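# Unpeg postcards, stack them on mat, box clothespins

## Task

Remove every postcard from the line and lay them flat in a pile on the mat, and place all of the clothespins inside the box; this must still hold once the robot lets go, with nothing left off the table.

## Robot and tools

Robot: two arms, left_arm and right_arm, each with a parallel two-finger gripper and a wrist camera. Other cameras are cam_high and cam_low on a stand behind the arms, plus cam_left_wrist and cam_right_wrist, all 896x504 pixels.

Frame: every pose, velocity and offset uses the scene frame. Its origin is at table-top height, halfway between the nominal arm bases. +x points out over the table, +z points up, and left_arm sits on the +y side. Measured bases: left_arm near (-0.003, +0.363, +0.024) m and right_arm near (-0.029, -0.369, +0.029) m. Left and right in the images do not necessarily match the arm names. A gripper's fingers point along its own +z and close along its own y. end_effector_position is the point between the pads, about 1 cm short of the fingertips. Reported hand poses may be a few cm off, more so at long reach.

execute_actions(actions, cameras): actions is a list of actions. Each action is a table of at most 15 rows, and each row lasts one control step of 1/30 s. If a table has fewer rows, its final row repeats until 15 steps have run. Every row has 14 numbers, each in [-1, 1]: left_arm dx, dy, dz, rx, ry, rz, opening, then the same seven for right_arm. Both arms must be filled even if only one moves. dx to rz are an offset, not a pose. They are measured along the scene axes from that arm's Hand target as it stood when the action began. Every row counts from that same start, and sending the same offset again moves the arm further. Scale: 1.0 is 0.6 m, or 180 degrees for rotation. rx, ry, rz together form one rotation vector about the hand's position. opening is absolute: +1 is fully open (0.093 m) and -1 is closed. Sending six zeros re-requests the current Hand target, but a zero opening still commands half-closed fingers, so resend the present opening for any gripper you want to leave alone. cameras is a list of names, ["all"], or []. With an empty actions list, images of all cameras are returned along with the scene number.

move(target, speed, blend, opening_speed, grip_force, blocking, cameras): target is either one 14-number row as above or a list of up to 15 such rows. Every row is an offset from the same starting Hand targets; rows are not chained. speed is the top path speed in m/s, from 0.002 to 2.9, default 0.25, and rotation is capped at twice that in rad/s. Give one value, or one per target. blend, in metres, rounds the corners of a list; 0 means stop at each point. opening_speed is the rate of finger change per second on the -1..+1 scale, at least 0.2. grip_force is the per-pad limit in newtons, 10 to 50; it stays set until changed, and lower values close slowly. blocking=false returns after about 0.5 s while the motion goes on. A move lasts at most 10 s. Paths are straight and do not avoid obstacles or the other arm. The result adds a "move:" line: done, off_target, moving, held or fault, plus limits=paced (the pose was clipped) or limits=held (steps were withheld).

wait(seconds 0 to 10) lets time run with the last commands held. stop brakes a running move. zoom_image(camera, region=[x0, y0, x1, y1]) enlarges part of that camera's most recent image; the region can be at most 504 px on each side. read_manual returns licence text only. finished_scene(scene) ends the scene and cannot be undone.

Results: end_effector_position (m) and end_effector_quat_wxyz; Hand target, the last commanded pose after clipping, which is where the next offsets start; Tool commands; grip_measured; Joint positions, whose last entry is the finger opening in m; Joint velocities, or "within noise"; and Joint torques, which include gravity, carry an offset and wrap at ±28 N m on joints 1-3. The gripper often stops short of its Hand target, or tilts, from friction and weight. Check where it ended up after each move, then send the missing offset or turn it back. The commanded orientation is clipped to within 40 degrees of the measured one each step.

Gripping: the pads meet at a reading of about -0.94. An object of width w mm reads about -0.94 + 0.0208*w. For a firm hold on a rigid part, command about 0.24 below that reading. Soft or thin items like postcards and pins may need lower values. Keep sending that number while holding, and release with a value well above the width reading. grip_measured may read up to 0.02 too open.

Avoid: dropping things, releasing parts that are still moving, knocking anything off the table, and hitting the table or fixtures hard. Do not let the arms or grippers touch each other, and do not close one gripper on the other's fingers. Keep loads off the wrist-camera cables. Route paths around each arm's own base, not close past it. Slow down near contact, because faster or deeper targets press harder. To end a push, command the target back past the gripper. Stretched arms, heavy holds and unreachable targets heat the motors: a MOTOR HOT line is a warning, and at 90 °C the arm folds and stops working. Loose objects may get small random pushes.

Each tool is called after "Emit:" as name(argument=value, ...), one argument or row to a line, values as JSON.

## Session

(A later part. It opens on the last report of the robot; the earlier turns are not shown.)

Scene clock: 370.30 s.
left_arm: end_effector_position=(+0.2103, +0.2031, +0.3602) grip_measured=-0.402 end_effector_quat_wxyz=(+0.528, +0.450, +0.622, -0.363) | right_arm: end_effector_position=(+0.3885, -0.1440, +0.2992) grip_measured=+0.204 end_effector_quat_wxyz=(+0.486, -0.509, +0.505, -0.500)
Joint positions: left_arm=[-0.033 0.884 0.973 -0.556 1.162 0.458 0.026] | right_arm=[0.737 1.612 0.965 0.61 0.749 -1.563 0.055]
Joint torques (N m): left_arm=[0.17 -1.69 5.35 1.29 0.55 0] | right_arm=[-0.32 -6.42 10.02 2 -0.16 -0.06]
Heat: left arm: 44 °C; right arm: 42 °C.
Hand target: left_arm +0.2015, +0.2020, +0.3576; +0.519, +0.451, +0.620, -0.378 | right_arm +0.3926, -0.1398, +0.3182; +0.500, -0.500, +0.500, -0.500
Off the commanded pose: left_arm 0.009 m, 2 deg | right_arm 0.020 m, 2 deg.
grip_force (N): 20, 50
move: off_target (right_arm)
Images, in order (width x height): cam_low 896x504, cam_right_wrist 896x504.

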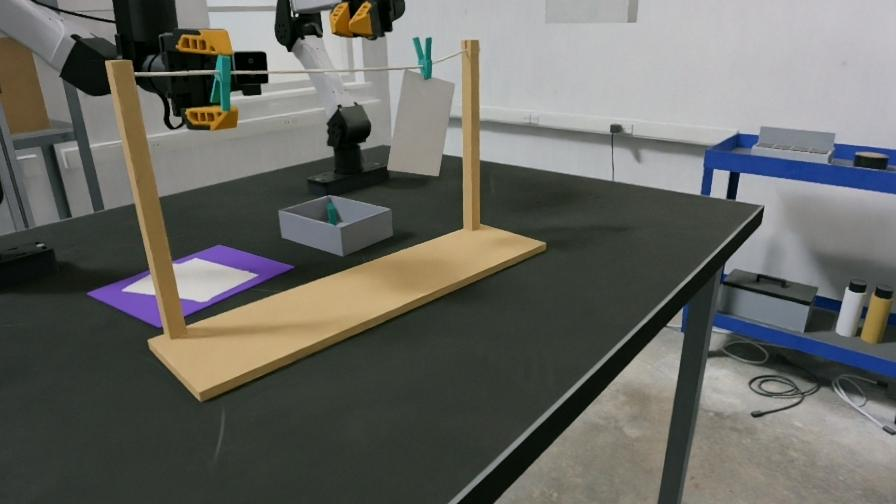

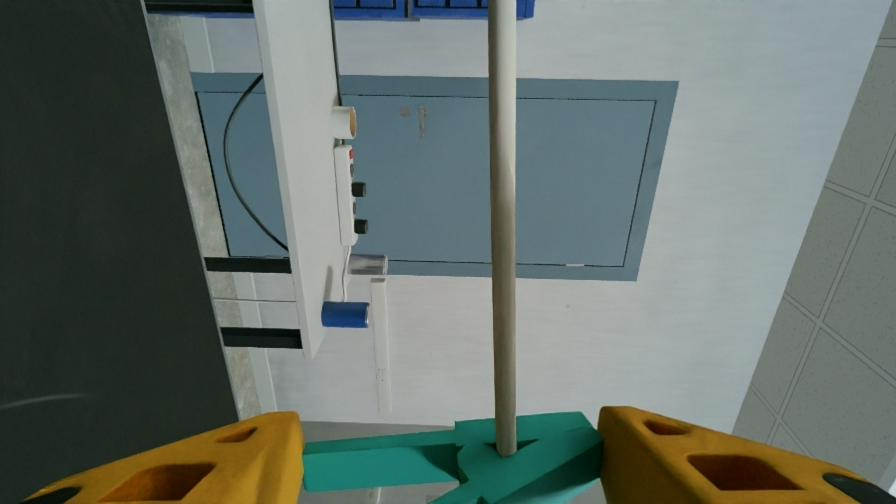

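Emit:
move(
  target=[
    [0,0,0,0,0,0,-0.4,0.0,0.0,0.0,0,0,0,0.4],
    [0,0,0,0,0,0,-0.4,0.01,0.0,0.0,0,-0.16,0,0.4],
  ],
  speed=0.15,
  cameras=["cam_right_wrist","cam_low"],
)

Emit:
zoom_image(
  camera="cam_low",
  region=[100, 10, 350, 240],
)

Scene clock: 374.30 s.
left_arm: end_effector_position=(+0.2103, +0.2031, +0.3602) grip_measured=-0.402 end_effector_quat_wxyz=(+0.528, +0.450, +0.622, -0.363) | right_arm: end_effector_position=(+0.4020, -0.1355, +0.2987) grip_measured=+0.397 end_effector_quat_wxyz=(+0.575, -0.414, +0.389, -0.589)
Joint positions: left_arm=[-0.033 0.884 0.973 -0.556 1.162 0.458 0.026] | right_arm=[0.698 1.944 0.897 1.5 0.629 -1.893 0.064]
Joint torques (N m): left_arm=[0.18 -1.68 5.27 1.31 0.55 0] | right_arm=[-0.32 -7.8 5.42 2.53 -0.37 -0.09]
Heat: left arm: 44 °C; right arm: 41 °C.
Hand target: left_arm +0.2015, +0.2020, +0.3576; +0.519, +0.451, +0.620, -0.378 | right_arm +0.3986, -0.1398, +0.3182; +0.609, -0.360, +0.360, -0.609
Off the commanded pose: left_arm 0.009 m, 2 deg | right_arm 0.020 m, 8 deg.
joint sent to its limit (right arm) — joint 4 (wrist pitch), upper limit. The joint targets are off in position and orientation.
grip_force (N): 20, 50
move: off_target (right_arm)
Images, in order (width x height): cam_low 896x504, cam_right_wrist 896x504.

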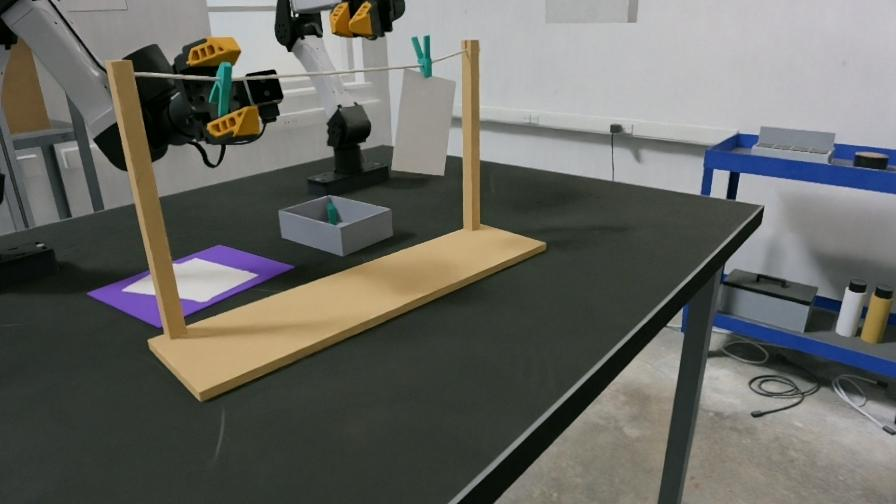

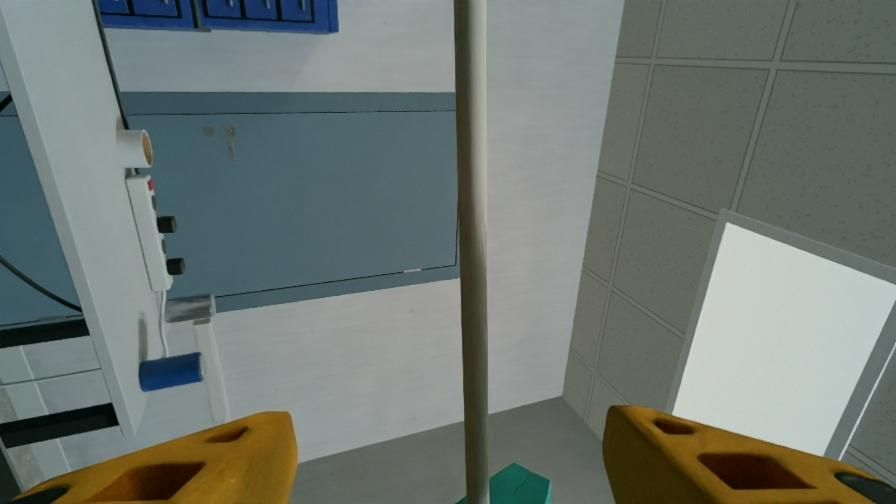

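Scaled by 2.016 from the camera's 896x504 image, which has a finer 1280x720 frame.

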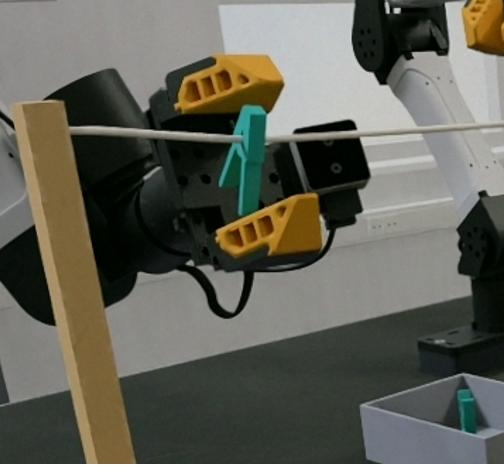

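Emit:
move(
  target=[
    [0,0,0,0,0,0,-0.4,-0.0,-0.005,0.0,0,0,0,0.0],
  ],
  opening_speed=0.4,
  cameras=["cam_right_wrist","cam_low"],
)

Emit:
zoom_image(
  camera="cam_low",
  region=[100, 10, 350, 240],
)

Scene clock: 375.90 s.
left_arm: end_effector_position=(+0.2103, +0.2031, +0.3602) grip_measured=-0.402 end_effector_quat_wxyz=(+0.528, +0.450, +0.622, -0.363) | right_arm: end_effector_position=(+0.4033, -0.1374, +0.2989) grip_measured=+0.002 end_effector_quat_wxyz=(+0.574, -0.414, +0.388, -0.590)
Joint positions: left_arm=[-0.033 0.884 0.973 -0.556 1.162 0.458 0.026] | right_arm=[0.692 1.944 0.897 1.5 0.624 -1.893 0.045]
Joint torques (N m): left_arm=[0.16 -1.77 5.34 1.31 0.54 0.01] | right_arm=[-0.25 -8.29 4.74 2.51 -0.37 -0.06]
Heat: left arm: 44 °C; right arm: 41 °C.
Hand target: left_arm +0.2015, +0.2020, +0.3576; +0.519, +0.451, +0.620, -0.378 | right_arm +0.3986, -0.1428, +0.3182; +0.609, -0.360, +0.360, -0.609
Off the commanded pose: left_arm 0.009 m, 2 deg | right_arm 0.021 m, 8 deg.
joint sent to its limit (right arm) — joint 4 (wrist pitch), upper limit. The joint targets are off in position and orientation.
grip_force (N): 20, 50
move: off_target (right_arm)
Images, in order (width x height): cam_low 896x504, cam_right_wrist 896x504.

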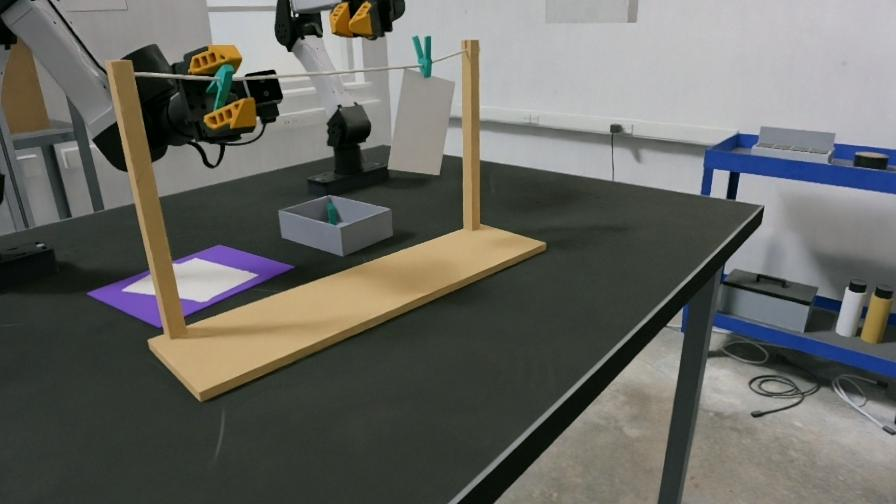

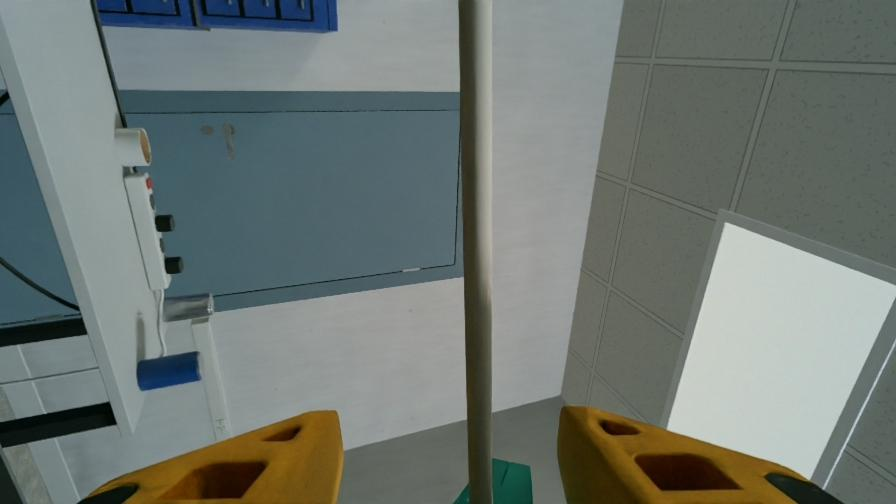

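Scaled by 2.016 from the camera's 896x504 image, which has a finer 1280x720 frame.

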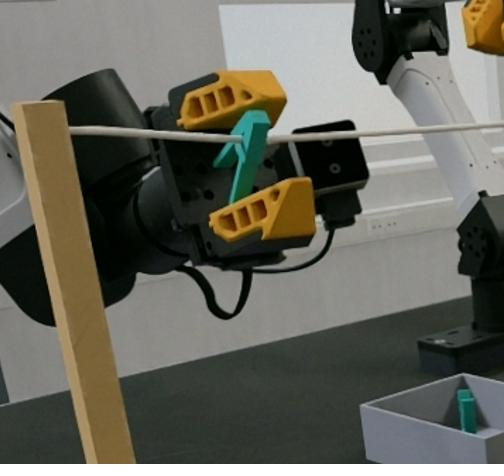

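Emit:
move(
  target=[
    [0,0,0,0,0,0,-0.4,-0.015,0,0.0,0,0,0,-0.3],
  ],
  opening_speed=0.4,
  speed=0.05,
  cameras=["cam_right_wrist","cam_low"],
)

Emit:
zoom_image(
  camera="cam_low",
  region=[100, 10, 350, 240],
)

Scene clock: 377.30 s.
left_arm: end_effector_position=(+0.2103, +0.2031, +0.3602) grip_measured=-0.402 end_effector_quat_wxyz=(+0.528, +0.450, +0.622, -0.363) | right_arm: end_effector_position=(+0.4014, -0.1390, +0.2922) grip_measured=-0.298 end_effector_quat_wxyz=(+0.570, -0.420, +0.389, -0.589)
Joint positions: left_arm=[-0.033 0.884 0.973 -0.556 1.162 0.458 0.026] | right_arm=[0.692 1.944 0.876 1.506 0.624 -1.893 0.031]
Joint torques (N m): left_arm=[0.21 -1.68 5.3 1.3 0.54 0] | right_arm=[0.66 -10.3 3.9 2.46 -0.2 -0.09]
Heat: left arm: 44 °C; right arm: 41 °C.
Hand target: left_arm +0.2015, +0.2020, +0.3576; +0.519, +0.451, +0.620, -0.378 | right_arm +0.3896, -0.1428, +0.3182; +0.609, -0.360, +0.360, -0.609
Off the commanded pose: left_arm 0.009 m, 2 deg | right_arm 0.029 m, 9 deg.
joint sent to its limit (right arm) — joint 4 (wrist pitch), upper limit. The joint targets are off in position and orientation.
grip_force (N): 20, 50
move: off_target (right_arm)
Images, in order (width x height): cam_low 896x504, cam_right_wrist 896x504.

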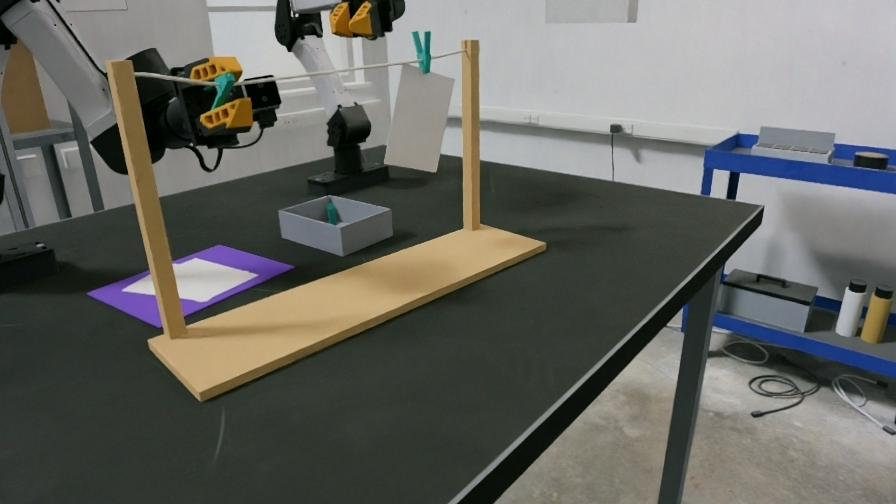

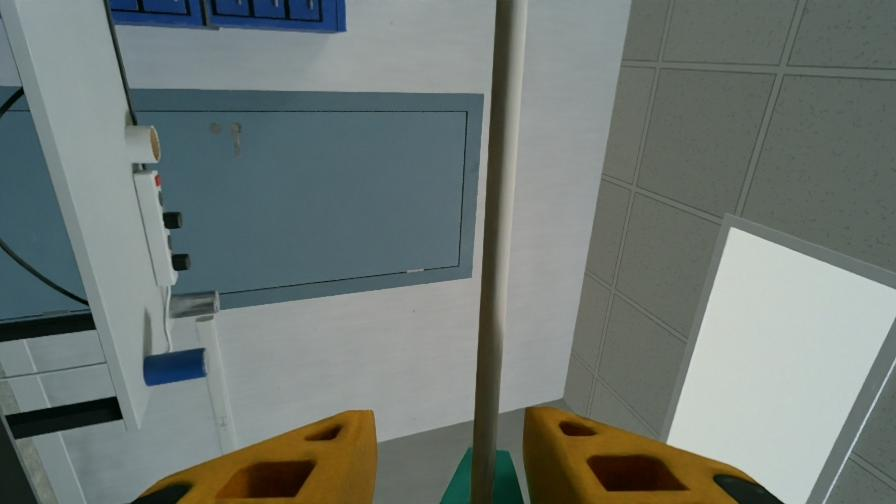

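Scaled by 2.016 from the camera's 896x504 image, which has a finer 1280x720 frame.

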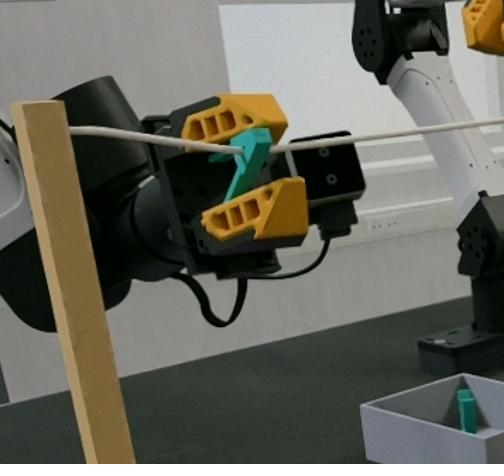

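Emit:
execute_actions(
  actions=[],
)

Emit:
zoom_image(
  camera="cam_low",
  region=[100, 10, 350, 240],
)

Emit:
zoom_image(
  camera="cam_right_wrist",
  region=[200, 0, 700, 500],
)

Scene clock: 378.10 s.
left_arm: end_effector_position=(+0.2103, +0.2031, +0.3602) grip_measured=-0.402 end_effector_quat_wxyz=(+0.528, +0.450, +0.622, -0.363) | right_arm: end_effector_position=(+0.4014, -0.1390, +0.2922) grip_measured=-0.298 end_effector_quat_wxyz=(+0.570, -0.420, +0.389, -0.589)
Joint positions: left_arm=[-0.033 0.884 0.973 -0.556 1.162 0.458 0.026] | right_arm=[0.692 1.944 0.876 1.506 0.624 -1.893 0.031]
Joint velocities: within noise
Joint torques (N m): left_arm=[0.18 -1.72 5.35 1.3 0.54 0] | right_arm=[0.65 -10.32 3.92 2.46 -0.21 -0.08]
Heat: left arm: 44 °C; right arm: 41 °C.
Hand target: left_arm +0.2015, +0.2020, +0.3576; +0.519, +0.451, +0.620, -0.378 | right_arm +0.3896, -0.1428, +0.3182; +0.609, -0.360, +0.360, -0.609
Tool commands: left_gripper/opening=-0.4 right_gripper/opening=-0.3
Off the commanded pose: left_arm 0.009 m, 2 deg | right_arm 0.029 m, 9 deg.
grip_force (N): 20, 50

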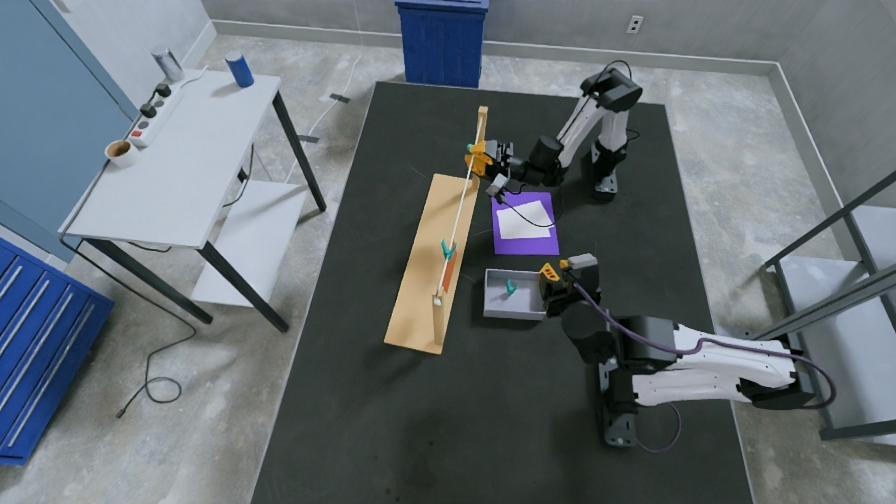

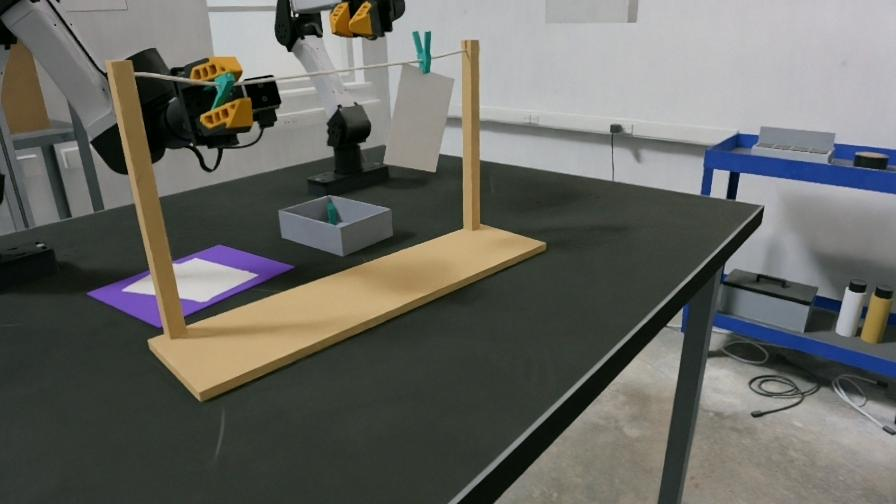

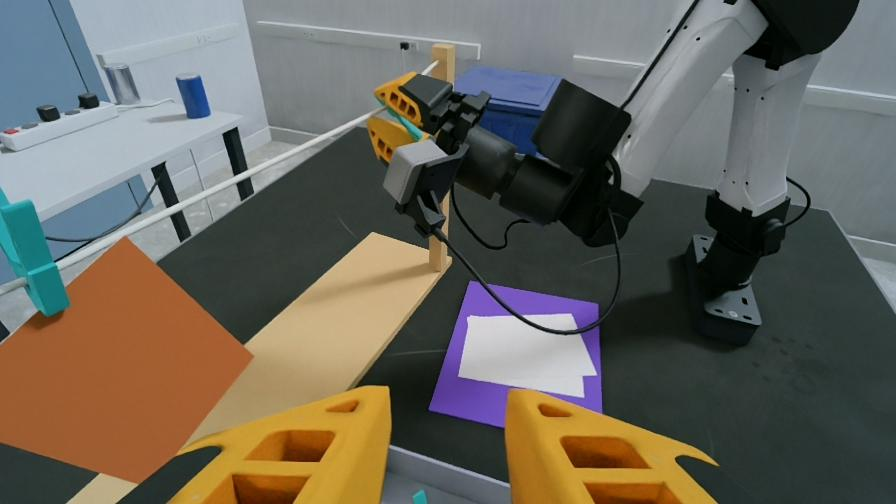

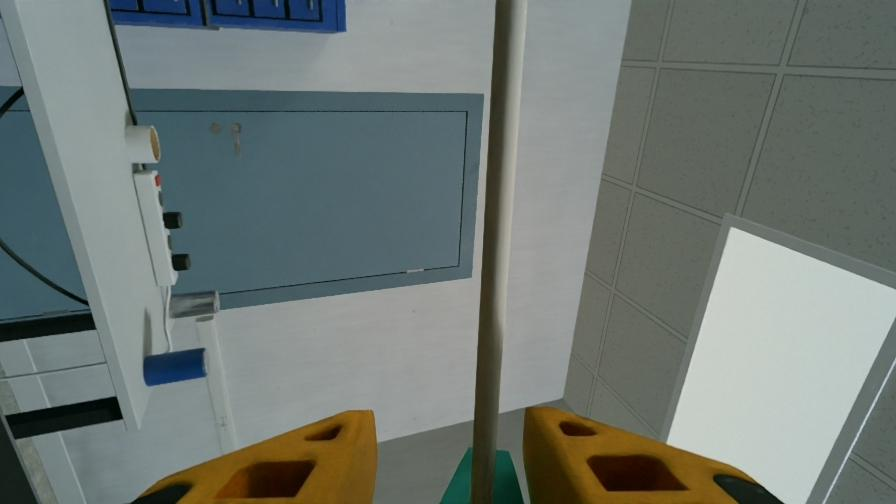

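Scaled by 2.016 from the camera's 896x504 image, which has a finer 1280x720 frame.

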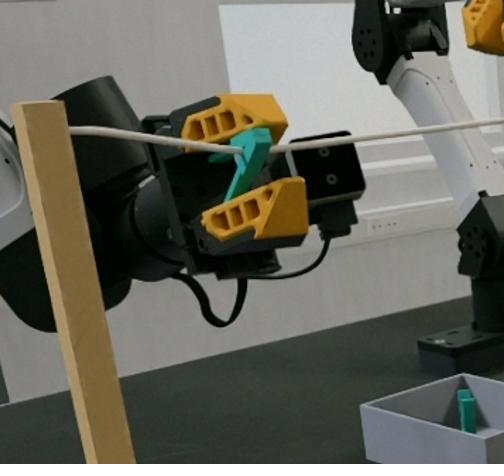

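Scaled by 1.008 from the camera's 896x504 image, which has a finer 1280x720 frame.

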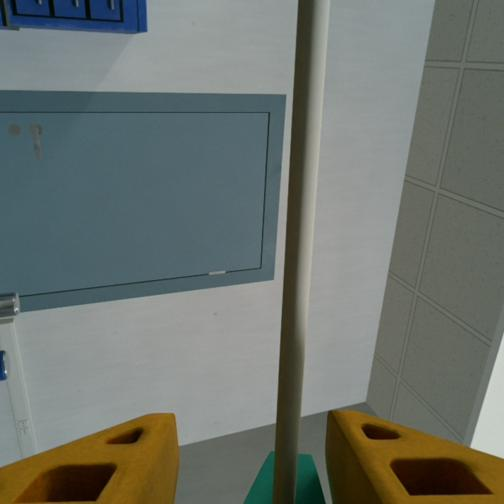

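Emit:
move(
  target=[0,0,0,0,0,0,-0.4,-0.02,0,0,0,0,0,-0.5],
  speed=0.05,
  opening_speed=0.3,
  cameras=["cam_low","cam_right_wrist"],
)

Emit:
zoom_image(
  camera="cam_low",
  region=[150, 20, 300, 150],
)

Scene clock: 380.70 s.
left_arm: end_effector_position=(+0.2103, +0.2031, +0.3602) grip_measured=-0.402 end_effector_quat_wxyz=(+0.528, +0.450, +0.622, -0.363) | right_arm: end_effector_position=(+0.3907, -0.1386, +0.2953) grip_measured=-0.495 end_effector_quat_wxyz=(+0.573, -0.424, +0.384, -0.587)
Joint positions: left_arm=[-0.033 0.884 0.973 -0.556 1.162 0.458 0.026] | right_arm=[0.707 1.907 0.838 1.508 0.624 -1.899 0.021]
Joint torques (N m): left_arm=[0.17 -1.7 5.34 1.31 0.56 0] | right_arm=[0.65 -10 3.6 2.46 -0.01 -0.08]
Heat: left arm: 43 °C; right arm: 41 °C.
Hand target: left_arm +0.2015, +0.2020, +0.3576; +0.519, +0.451, +0.620, -0.378 | right_arm +0.3776, -0.1428, +0.3182; +0.609, -0.360, +0.360, -0.609
Off the commanded pose: left_arm 0.009 m, 2 deg | right_arm 0.027 m, 9 deg.
joint sent to its limit (right arm) — joint 4 (wrist pitch), upper limit. The joint targets are off in position and orientation.
grip_force (N): 20, 50
move: off_target (right_arm)
Images, in order (width x height): cam_low 896x504, cam_right_wrist 896x504.

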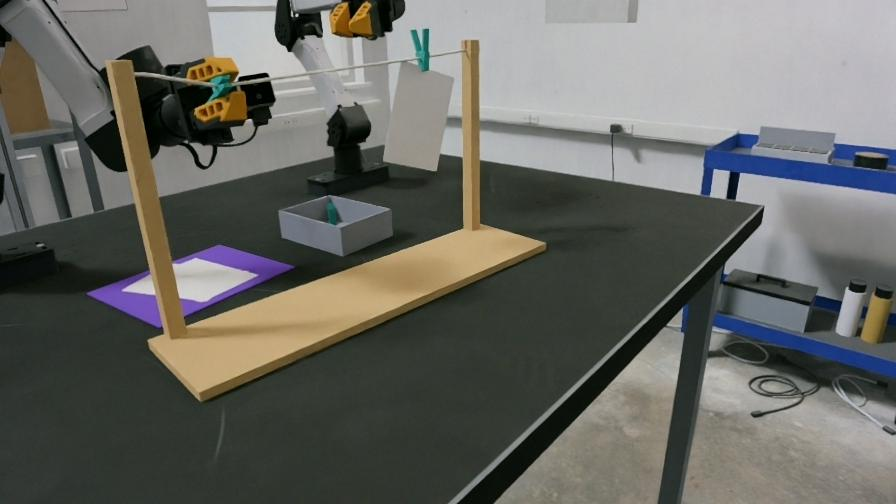

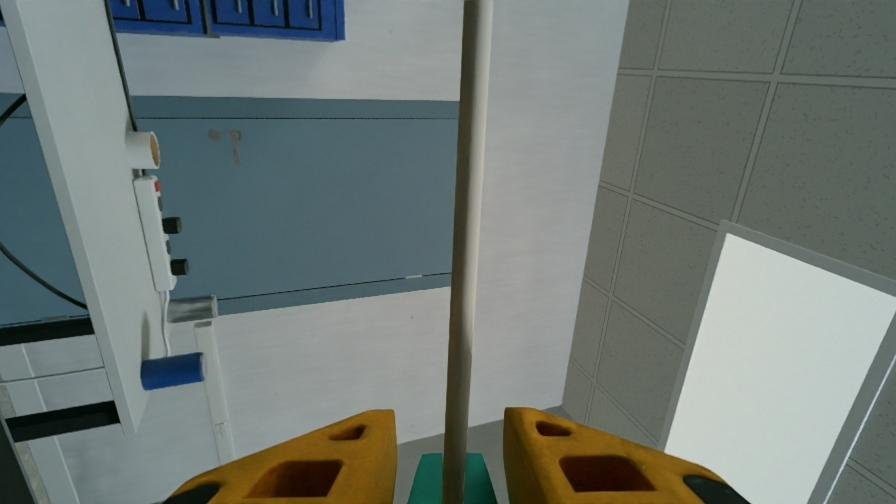

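Scaled by 3.360 from the camera's 896x504 image, which has a finer 1280x720 frame.

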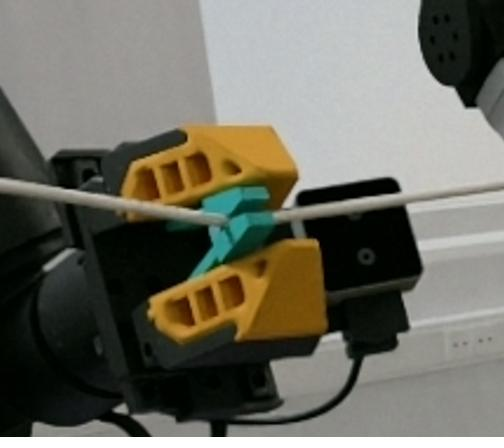

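Emit:
move(
  target=[0,0,0,0,0,0,-0.4,-0.012,0,0,0,0,0,-0.65],
  speed=0.05,
  opening_speed=0.3,
  cameras=["cam_low","cam_right_wrist"],
)

Emit:
zoom_image(
  camera="cam_low",
  region=[150, 20, 300, 150],
)

Scene clock: 382.20 s.
left_arm: end_effector_position=(+0.2103, +0.2031, +0.3602) grip_measured=-0.402 end_effector_quat_wxyz=(+0.528, +0.450, +0.622, -0.363) | right_arm: end_effector_position=(+0.3839, -0.1379, +0.2973) grip_measured=-0.648 end_effector_quat_wxyz=(+0.575, -0.427, +0.381, -0.584)
Joint positions: left_arm=[-0.033 0.884 0.973 -0.556 1.162 0.458 0.026] | right_arm=[0.718 1.884 0.815 1.508 0.624 -1.902 0.014]
Joint torques (N m): left_arm=[0.17 -1.73 5.33 1.31 0.53 0] | right_arm=[0.88 -9.76 3.49 2.44 0.11 -0.08]
Heat: left arm: 43 °C; right arm: 41 °C.
Hand target: left_arm +0.2015, +0.2020, +0.3576; +0.519, +0.451, +0.620, -0.378 | right_arm +0.3704, -0.1428, +0.3182; +0.609, -0.360, +0.360, -0.609
Off the commanded pose: left_arm 0.009 m, 2 deg | right_arm 0.025 m, 9 deg.
joint sent to its limit (right arm) — joint 4 (wrist pitch), upper limit. The joint targets are off in position and orientation.
grip_force (N): 20, 50
move: off_target (right_arm)
Images, in order (width x height): cam_low 896x504, cam_right_wrist 896x504.

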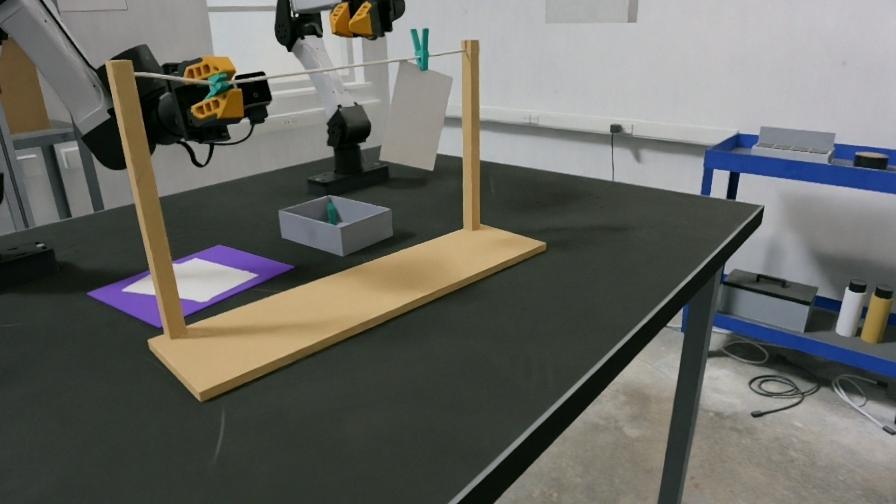

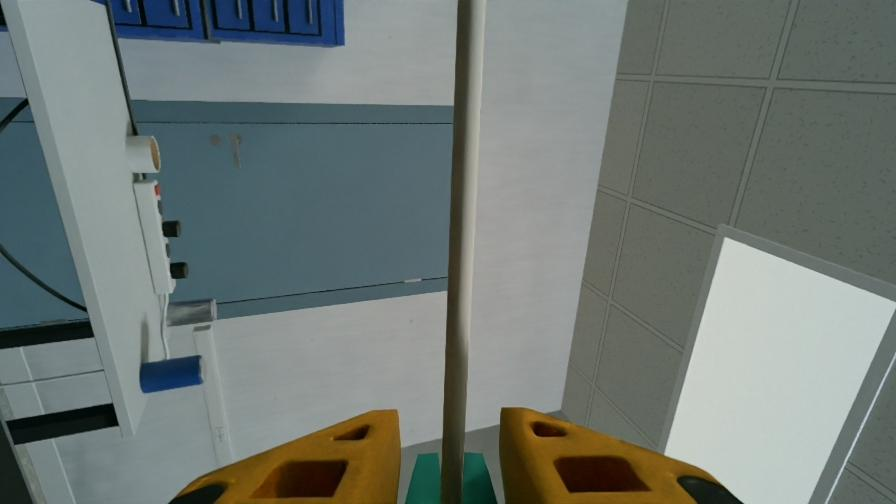

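Scaled by 3.360 from the camera's 896x504 image, which has a finer 1280x720 frame.

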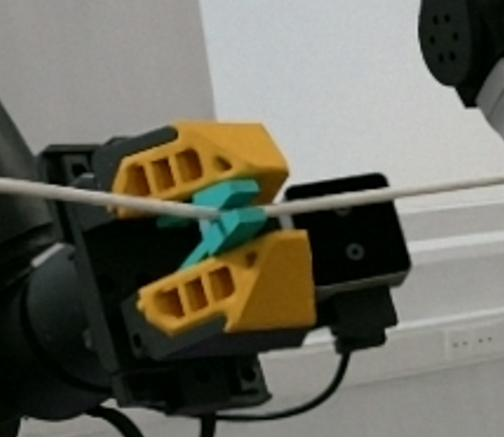

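Emit:
move(
  target=[0,0,0,0,0,0,-0.4,-0.005,0,0,0,0,0,-0.85],
  speed=0.05,
  opening_speed=0.3,
  cameras=["cam_right_wrist"],
)

Emit:
execute_actions(
  actions=[],
  cameras=["cam_low"],
)

Emit:
zoom_image(
  camera="cam_low",
  region=[150, 20, 300, 150],
)

Scene clock: 383.83 s.
left_arm: end_effector_position=(+0.2103, +0.2031, +0.3602) grip_measured=-0.402 end_effector_quat_wxyz=(+0.528, +0.450, +0.622, -0.363) | right_arm: end_effector_position=(+0.3811, -0.1378, +0.2980) grip_measured=-0.656 end_effector_quat_wxyz=(+0.575, -0.428, +0.380, -0.584)
Joint positions: left_arm=[-0.033 0.884 0.973 -0.556 1.162 0.458 0.026] | right_arm=[0.723 1.875 0.805 1.508 0.626 -1.906 0.014]
Joint torques (N m): left_arm=[0.18 -1.74 5.34 1.3 0.53 0] | right_arm=[0.94 -9.62 3.41 2.46 0.13 -0.08]
Heat: left arm: 43 °C; right arm: 41 °C.
Hand target: left_arm +0.2015, +0.2020, +0.3576; +0.519, +0.451, +0.620, -0.378 | right_arm +0.3674, -0.1428, +0.3182; +0.609, -0.360, +0.360, -0.609
Off the commanded pose: left_arm 0.009 m, 2 deg | right_arm 0.025 m, 9 deg.
joint sent to its limit (right arm) — joint 4 (wrist pitch), upper limit. The joint targets are off in position and orientation.
grip_force (N): 20, 50
move: off_target (right_arm)
Images, in order (width x height): cam_right_wrist 896x504.

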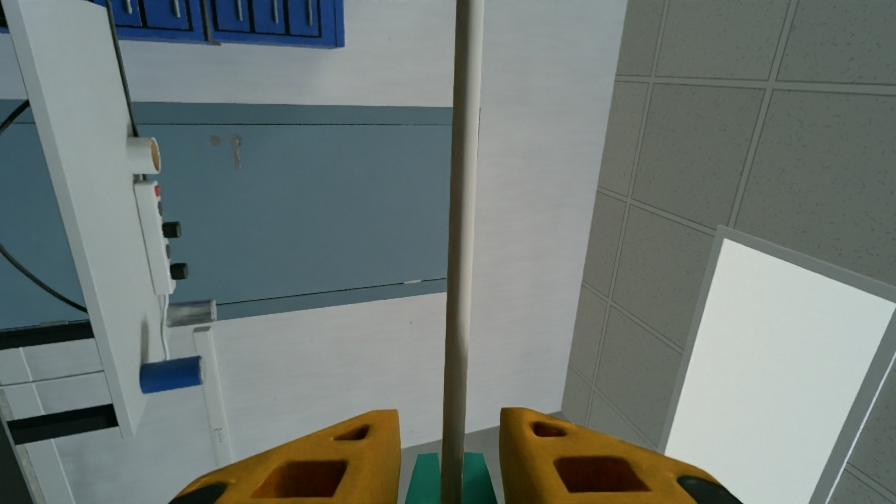

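Scene clock: 383.83 s.
left_arm: end_effector_position=(+0.2103, +0.2031, +0.3602) grip_measured=-0.402 end_effector_quat_wxyz=(+0.528, +0.450, +0.622, -0.363) | right_arm: end_effector_position=(+0.3811, -0.1378, +0.2980) grip_measured=-0.656 end_effector_quat_wxyz=(+0.575, -0.428, +0.380, -0.584)
Joint positions: left_arm=[-0.033 0.884 0.973 -0.556 1.162 0.458 0.026] | right_arm=[0.723 1.875 0.805 1.508 0.626 -1.906 0.014]
Joint velocities: within noise
Joint torques (N m): left_arm=[0.18 -1.74 5.34 1.3 0.53 0] | right_arm=[0.94 -9.62 3.41 2.46 0.13 -0.08]
Heat: left arm: 43 °C; right arm: 41 °C.
Hand target: left_arm +0.2015, +0.2020, +0.3576; +0.519, +0.451, +0.620, -0.378 | right_arm +0.3674, -0.1428, +0.3182; +0.609, -0.360, +0.360, -0.609
Tool commands: left_gripper/opening=-0.4 right_gripper/opening=-0.85
Off the commanded pose: left_arm 0.009 m, 2 deg | right_arm 0.025 m, 9 deg.
grip_force (N): 20, 50
Images, in order (width x height): cam_low 896x504.

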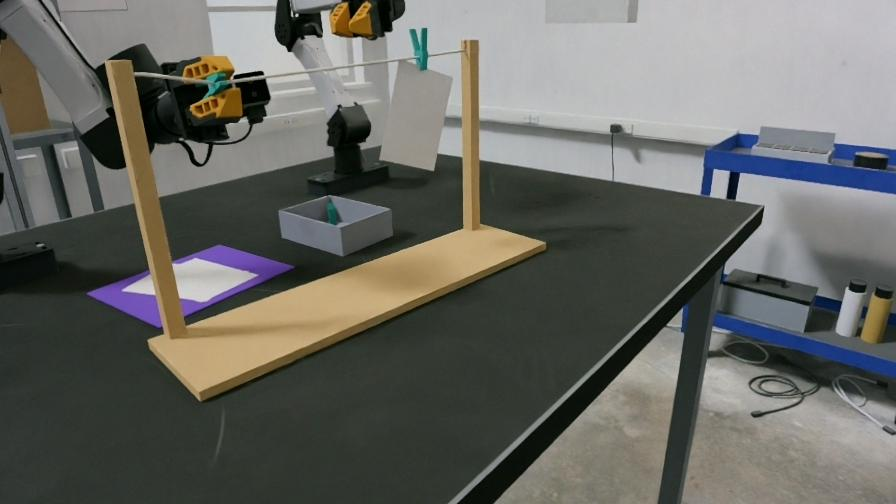

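Scaled by 3.360 from the camera's 896x504 image, which has a finer 1280x720 frame.

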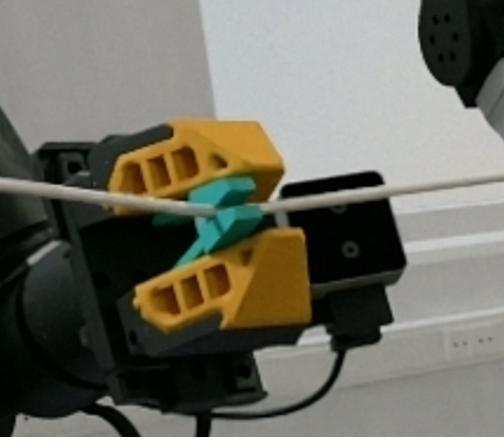

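Emit:
move(
  target=[
    [0,0,0,0,0,0,-0.4,0,0,0,0,0,0,-0.58],
    [0,0,0,0,0,0,-0.4,-0.025,0,0,0,0,0,-0.58],
    [0,0,0,0,0,0,-0.4,-0.025,0,0,0,0,0,-0.9],
  ],
  speed=0.05,
  cameras=["cam_low"],
)

Emit:
zoom_image(
  camera="cam_low",
  region=[150, 20, 300, 150],
)

Scene clock: 388.67 s.
left_arm: end_effector_position=(+0.2103, +0.2031, +0.3602) grip_measured=-0.402 end_effector_quat_wxyz=(+0.528, +0.450, +0.622, -0.363) | right_arm: end_effector_position=(+0.3651, -0.1360, +0.2980) grip_measured=-0.735 end_effector_quat_wxyz=(+0.575, -0.435, +0.380, -0.580)
Joint positions: left_arm=[-0.033 0.884 0.973 -0.556 1.162 0.458 0.026] | right_arm=[0.757 1.83 0.755 1.508 0.649 -1.915 0.01]
Joint torques (N m): left_arm=[0.2 -1.66 5.34 1.31 0.55 0] | right_arm=[0.79 -9.31 3.47 2.44 0.15 -0.07]
Heat: left arm: 43 °C; right arm: 41 °C.
Hand target: left_arm +0.2015, +0.2020, +0.3576; +0.519, +0.451, +0.620, -0.378 | right_arm +0.3524, -0.1428, +0.3182; +0.609, -0.360, +0.360, -0.609
Off the commanded pose: left_arm 0.009 m, 2 deg | right_arm 0.025 m, 10 deg.
joint sent to its limit (right arm) — joint 4 (wrist pitch), upper limit. The joint targets are off in position and orientation.
grip_force (N): 20, 50
move: off_target (right_arm); target 3's new opening was sent with right_arm's hand 0.025 m and 10 deg from that target
Images, in order (width x height): cam_low 896x504.

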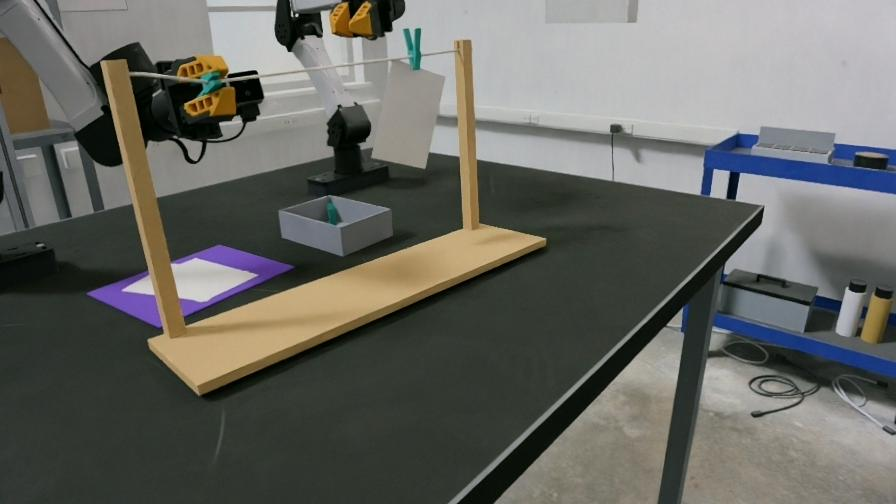

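Scaled by 3.360 from the camera's 896x504 image, which has a finer 1280x720 frame.

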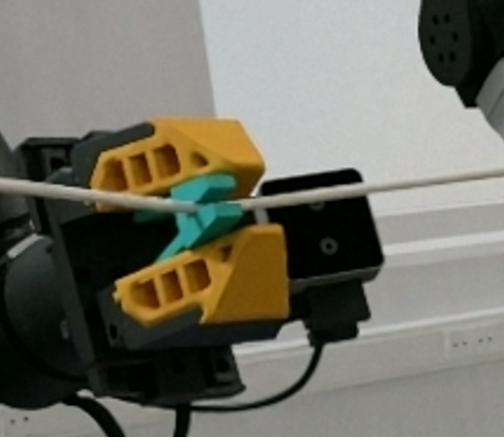

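Emit:
move(
  target=[
    [0,0,0,0,0,0,-0.4,0,0,0,0,0,0,-1],
    [0,0,0,0,0,0,-0.4,-0.03,0,0,0,0,0,-1],
  ],
  speed=0.05,
  cameras=["cam_low"],
)

Emit:
zoom_image(
  camera="cam_low",
  region=[150, 20, 300, 150],
)

Scene clock: 392.10 s.
left_arm: end_effector_position=(+0.2103, +0.2031, +0.3602) grip_measured=-0.402 end_effector_quat_wxyz=(+0.528, +0.450, +0.622, -0.363) | right_arm: end_effector_position=(+0.3459, -0.1336, +0.2984) grip_measured=-0.725 end_effector_quat_wxyz=(+0.575, -0.443, +0.377, -0.576)
Joint positions: left_arm=[-0.033 0.884 0.973 -0.556 1.162 0.458 0.026] | right_arm=[0.799 1.778 0.698 1.508 0.676 -1.929 0.01]
Joint torques (N m): left_arm=[0.17 -1.72 5.31 1.31 0.55 0.01] | right_arm=[0.7 -8.95 3.51 2.44 0.16 -0.09]
Heat: left arm: 43 °C; right arm: 41 °C.
Hand target: left_arm +0.2015, +0.2020, +0.3576; +0.519, +0.451, +0.620, -0.378 | right_arm +0.3344, -0.1428, +0.3182; +0.609, -0.360, +0.360, -0.609
Off the commanded pose: left_arm 0.009 m, 2 deg | right_arm 0.025 m, 11 deg.
joint sent to its limit (right arm) — joint 4 (wrist pitch), upper limit. The joint targets are off in position and orientation.
grip_force (N): 20, 50
move: off_target (right_arm)
Images, in order (width x height): cam_low 896x504.

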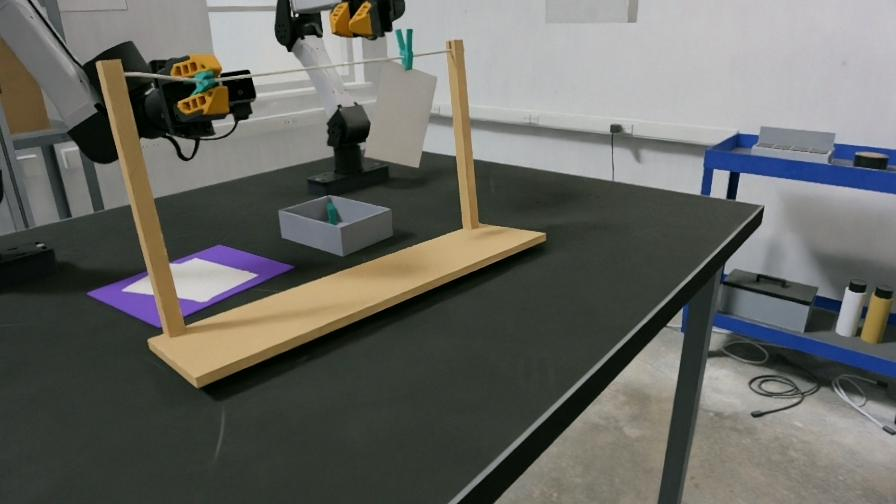

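Scaled by 3.360 from the camera's 896x504 image, which has a finer 1280x720 frame.

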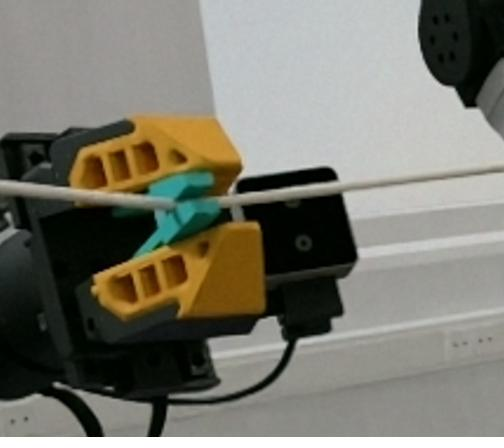

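Emit:
move(
  target=[
    [0,0,0,0,0,0,-0.4,0.065,0,0,0,0,0,-1],
    [0,0,0,0,0,0,-0.4,0.065,0,0,0,0,0,-0.42],
    [0,0,0,0,0,0,-0.4,0.042,0,0,0,0,0,-0.42],
  ],
  speed=0.06,
  cameras=["cam_low"],
)

Emit:
zoom_image(
  camera="cam_low",
  region=[150, 20, 300, 150],
)

Scene clock: 396.53 s.
left_arm: end_effector_position=(+0.2103, +0.2031, +0.3602) grip_measured=-0.402 end_effector_quat_wxyz=(+0.528, +0.450, +0.622, -0.363) | right_arm: end_effector_position=(+0.3731, -0.1380, +0.2949) grip_measured=-0.422 end_effector_quat_wxyz=(+0.566, -0.437, +0.379, -0.588)
Joint positions: left_arm=[-0.033 0.884 0.973 -0.556 1.162 0.458 0.026] | right_arm=[0.74 1.855 0.775 1.508 0.644 -1.929 0.025]
Joint torques (N m): left_arm=[0.21 -1.7 5.33 1.29 0.54 0] | right_arm=[0.92 -9.84 3.7 2.45 0.07 0.1]
Heat: left arm: 43 °C; right arm: 42 °C.
Hand target: left_arm +0.2015, +0.2020, +0.3576; +0.519, +0.451, +0.620, -0.378 | right_arm +0.3596, -0.1428, +0.3182; +0.609, -0.360, +0.360, -0.609
Off the commanded pose: left_arm 0.009 m, 2 deg | right_arm 0.027 m, 11 deg.
joint sent to its limit (right arm) — joint 4 (wrist pitch), upper limit. The joint targets are off in position and orientation.
grip_force (N): 20, 50
move: off_target (right_arm); target 2's new opening was sent with right_arm's hand 0.021 m and 10 deg from that target
Images, in order (width x height): cam_low 896x504.

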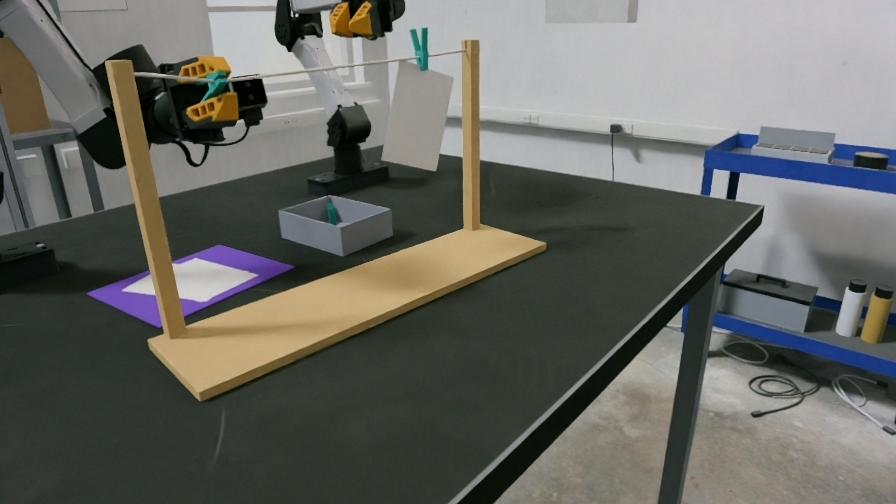

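Scaled by 3.360 from the camera's 896x504 image, which has a finer 1280x720 frame.

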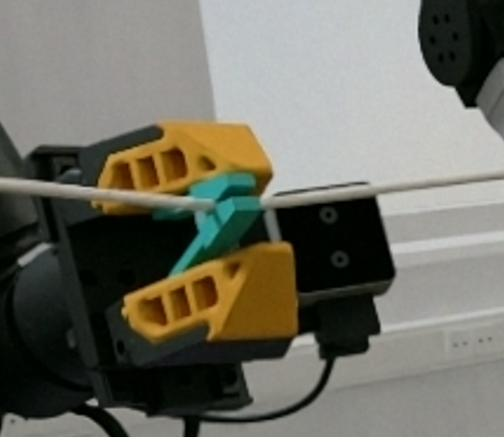

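Emit:
move(
  target=[
    [0,0,0,0,0,0,-0.4,-0.022,0,0,0,0,0,-0.42],
    [0,0,0,0,0,0,-0.4,-0.022,0,0,0,0,0,-0.62],
  ],
  speed=0.06,
  cameras=["cam_low"],
)

Emit:
zoom_image(
  camera="cam_low",
  region=[150, 20, 300, 150],
)

Scene clock: 398.90 s.
left_arm: end_effector_position=(+0.2103, +0.2031, +0.3602) grip_measured=-0.402 end_effector_quat_wxyz=(+0.528, +0.450, +0.622, -0.363) | right_arm: end_effector_position=(+0.3594, -0.1375, +0.2960) grip_measured=-0.618 end_effector_quat_wxyz=(+0.567, -0.439, +0.381, -0.583)
Joint positions: left_arm=[-0.033 0.884 0.973 -0.556 1.162 0.458 0.026] | right_arm=[0.769 1.815 0.733 1.508 0.669 -1.929 0.016]
Joint torques (N m): left_arm=[0.2 -1.74 5.31 1.29 0.55 0.01] | right_arm=[0.85 -9.31 3.59 2.44 0.08 0.02]
Heat: left arm: 43 °C; right arm: 42 °C.
Hand target: left_arm +0.2015, +0.2020, +0.3576; +0.519, +0.451, +0.620, -0.378 | right_arm +0.3464, -0.1428, +0.3182; +0.609, -0.360, +0.360, -0.609
Off the commanded pose: left_arm 0.009 m, 2 deg | right_arm 0.026 m, 11 deg.
joint sent to its limit (right arm) — joint 4 (wrist pitch), upper limit. The joint targets are off in position and orientation.
grip_force (N): 20, 50
move: off_target (right_arm); target 2's new opening was sent with right_arm's hand 0.026 m and 11 deg from that target
Images, in order (width x height): cam_low 896x504.

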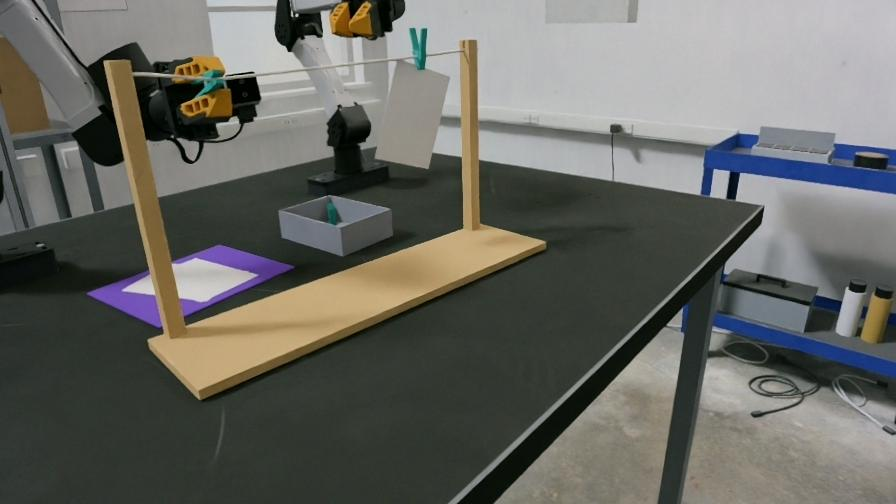

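Scaled by 3.360 from the camera's 896x504 image, which has a finer 1280x720 frame.

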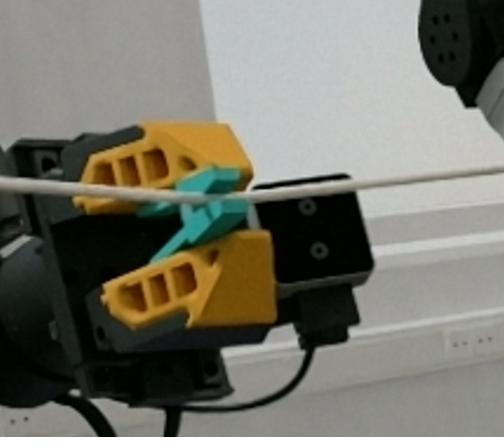

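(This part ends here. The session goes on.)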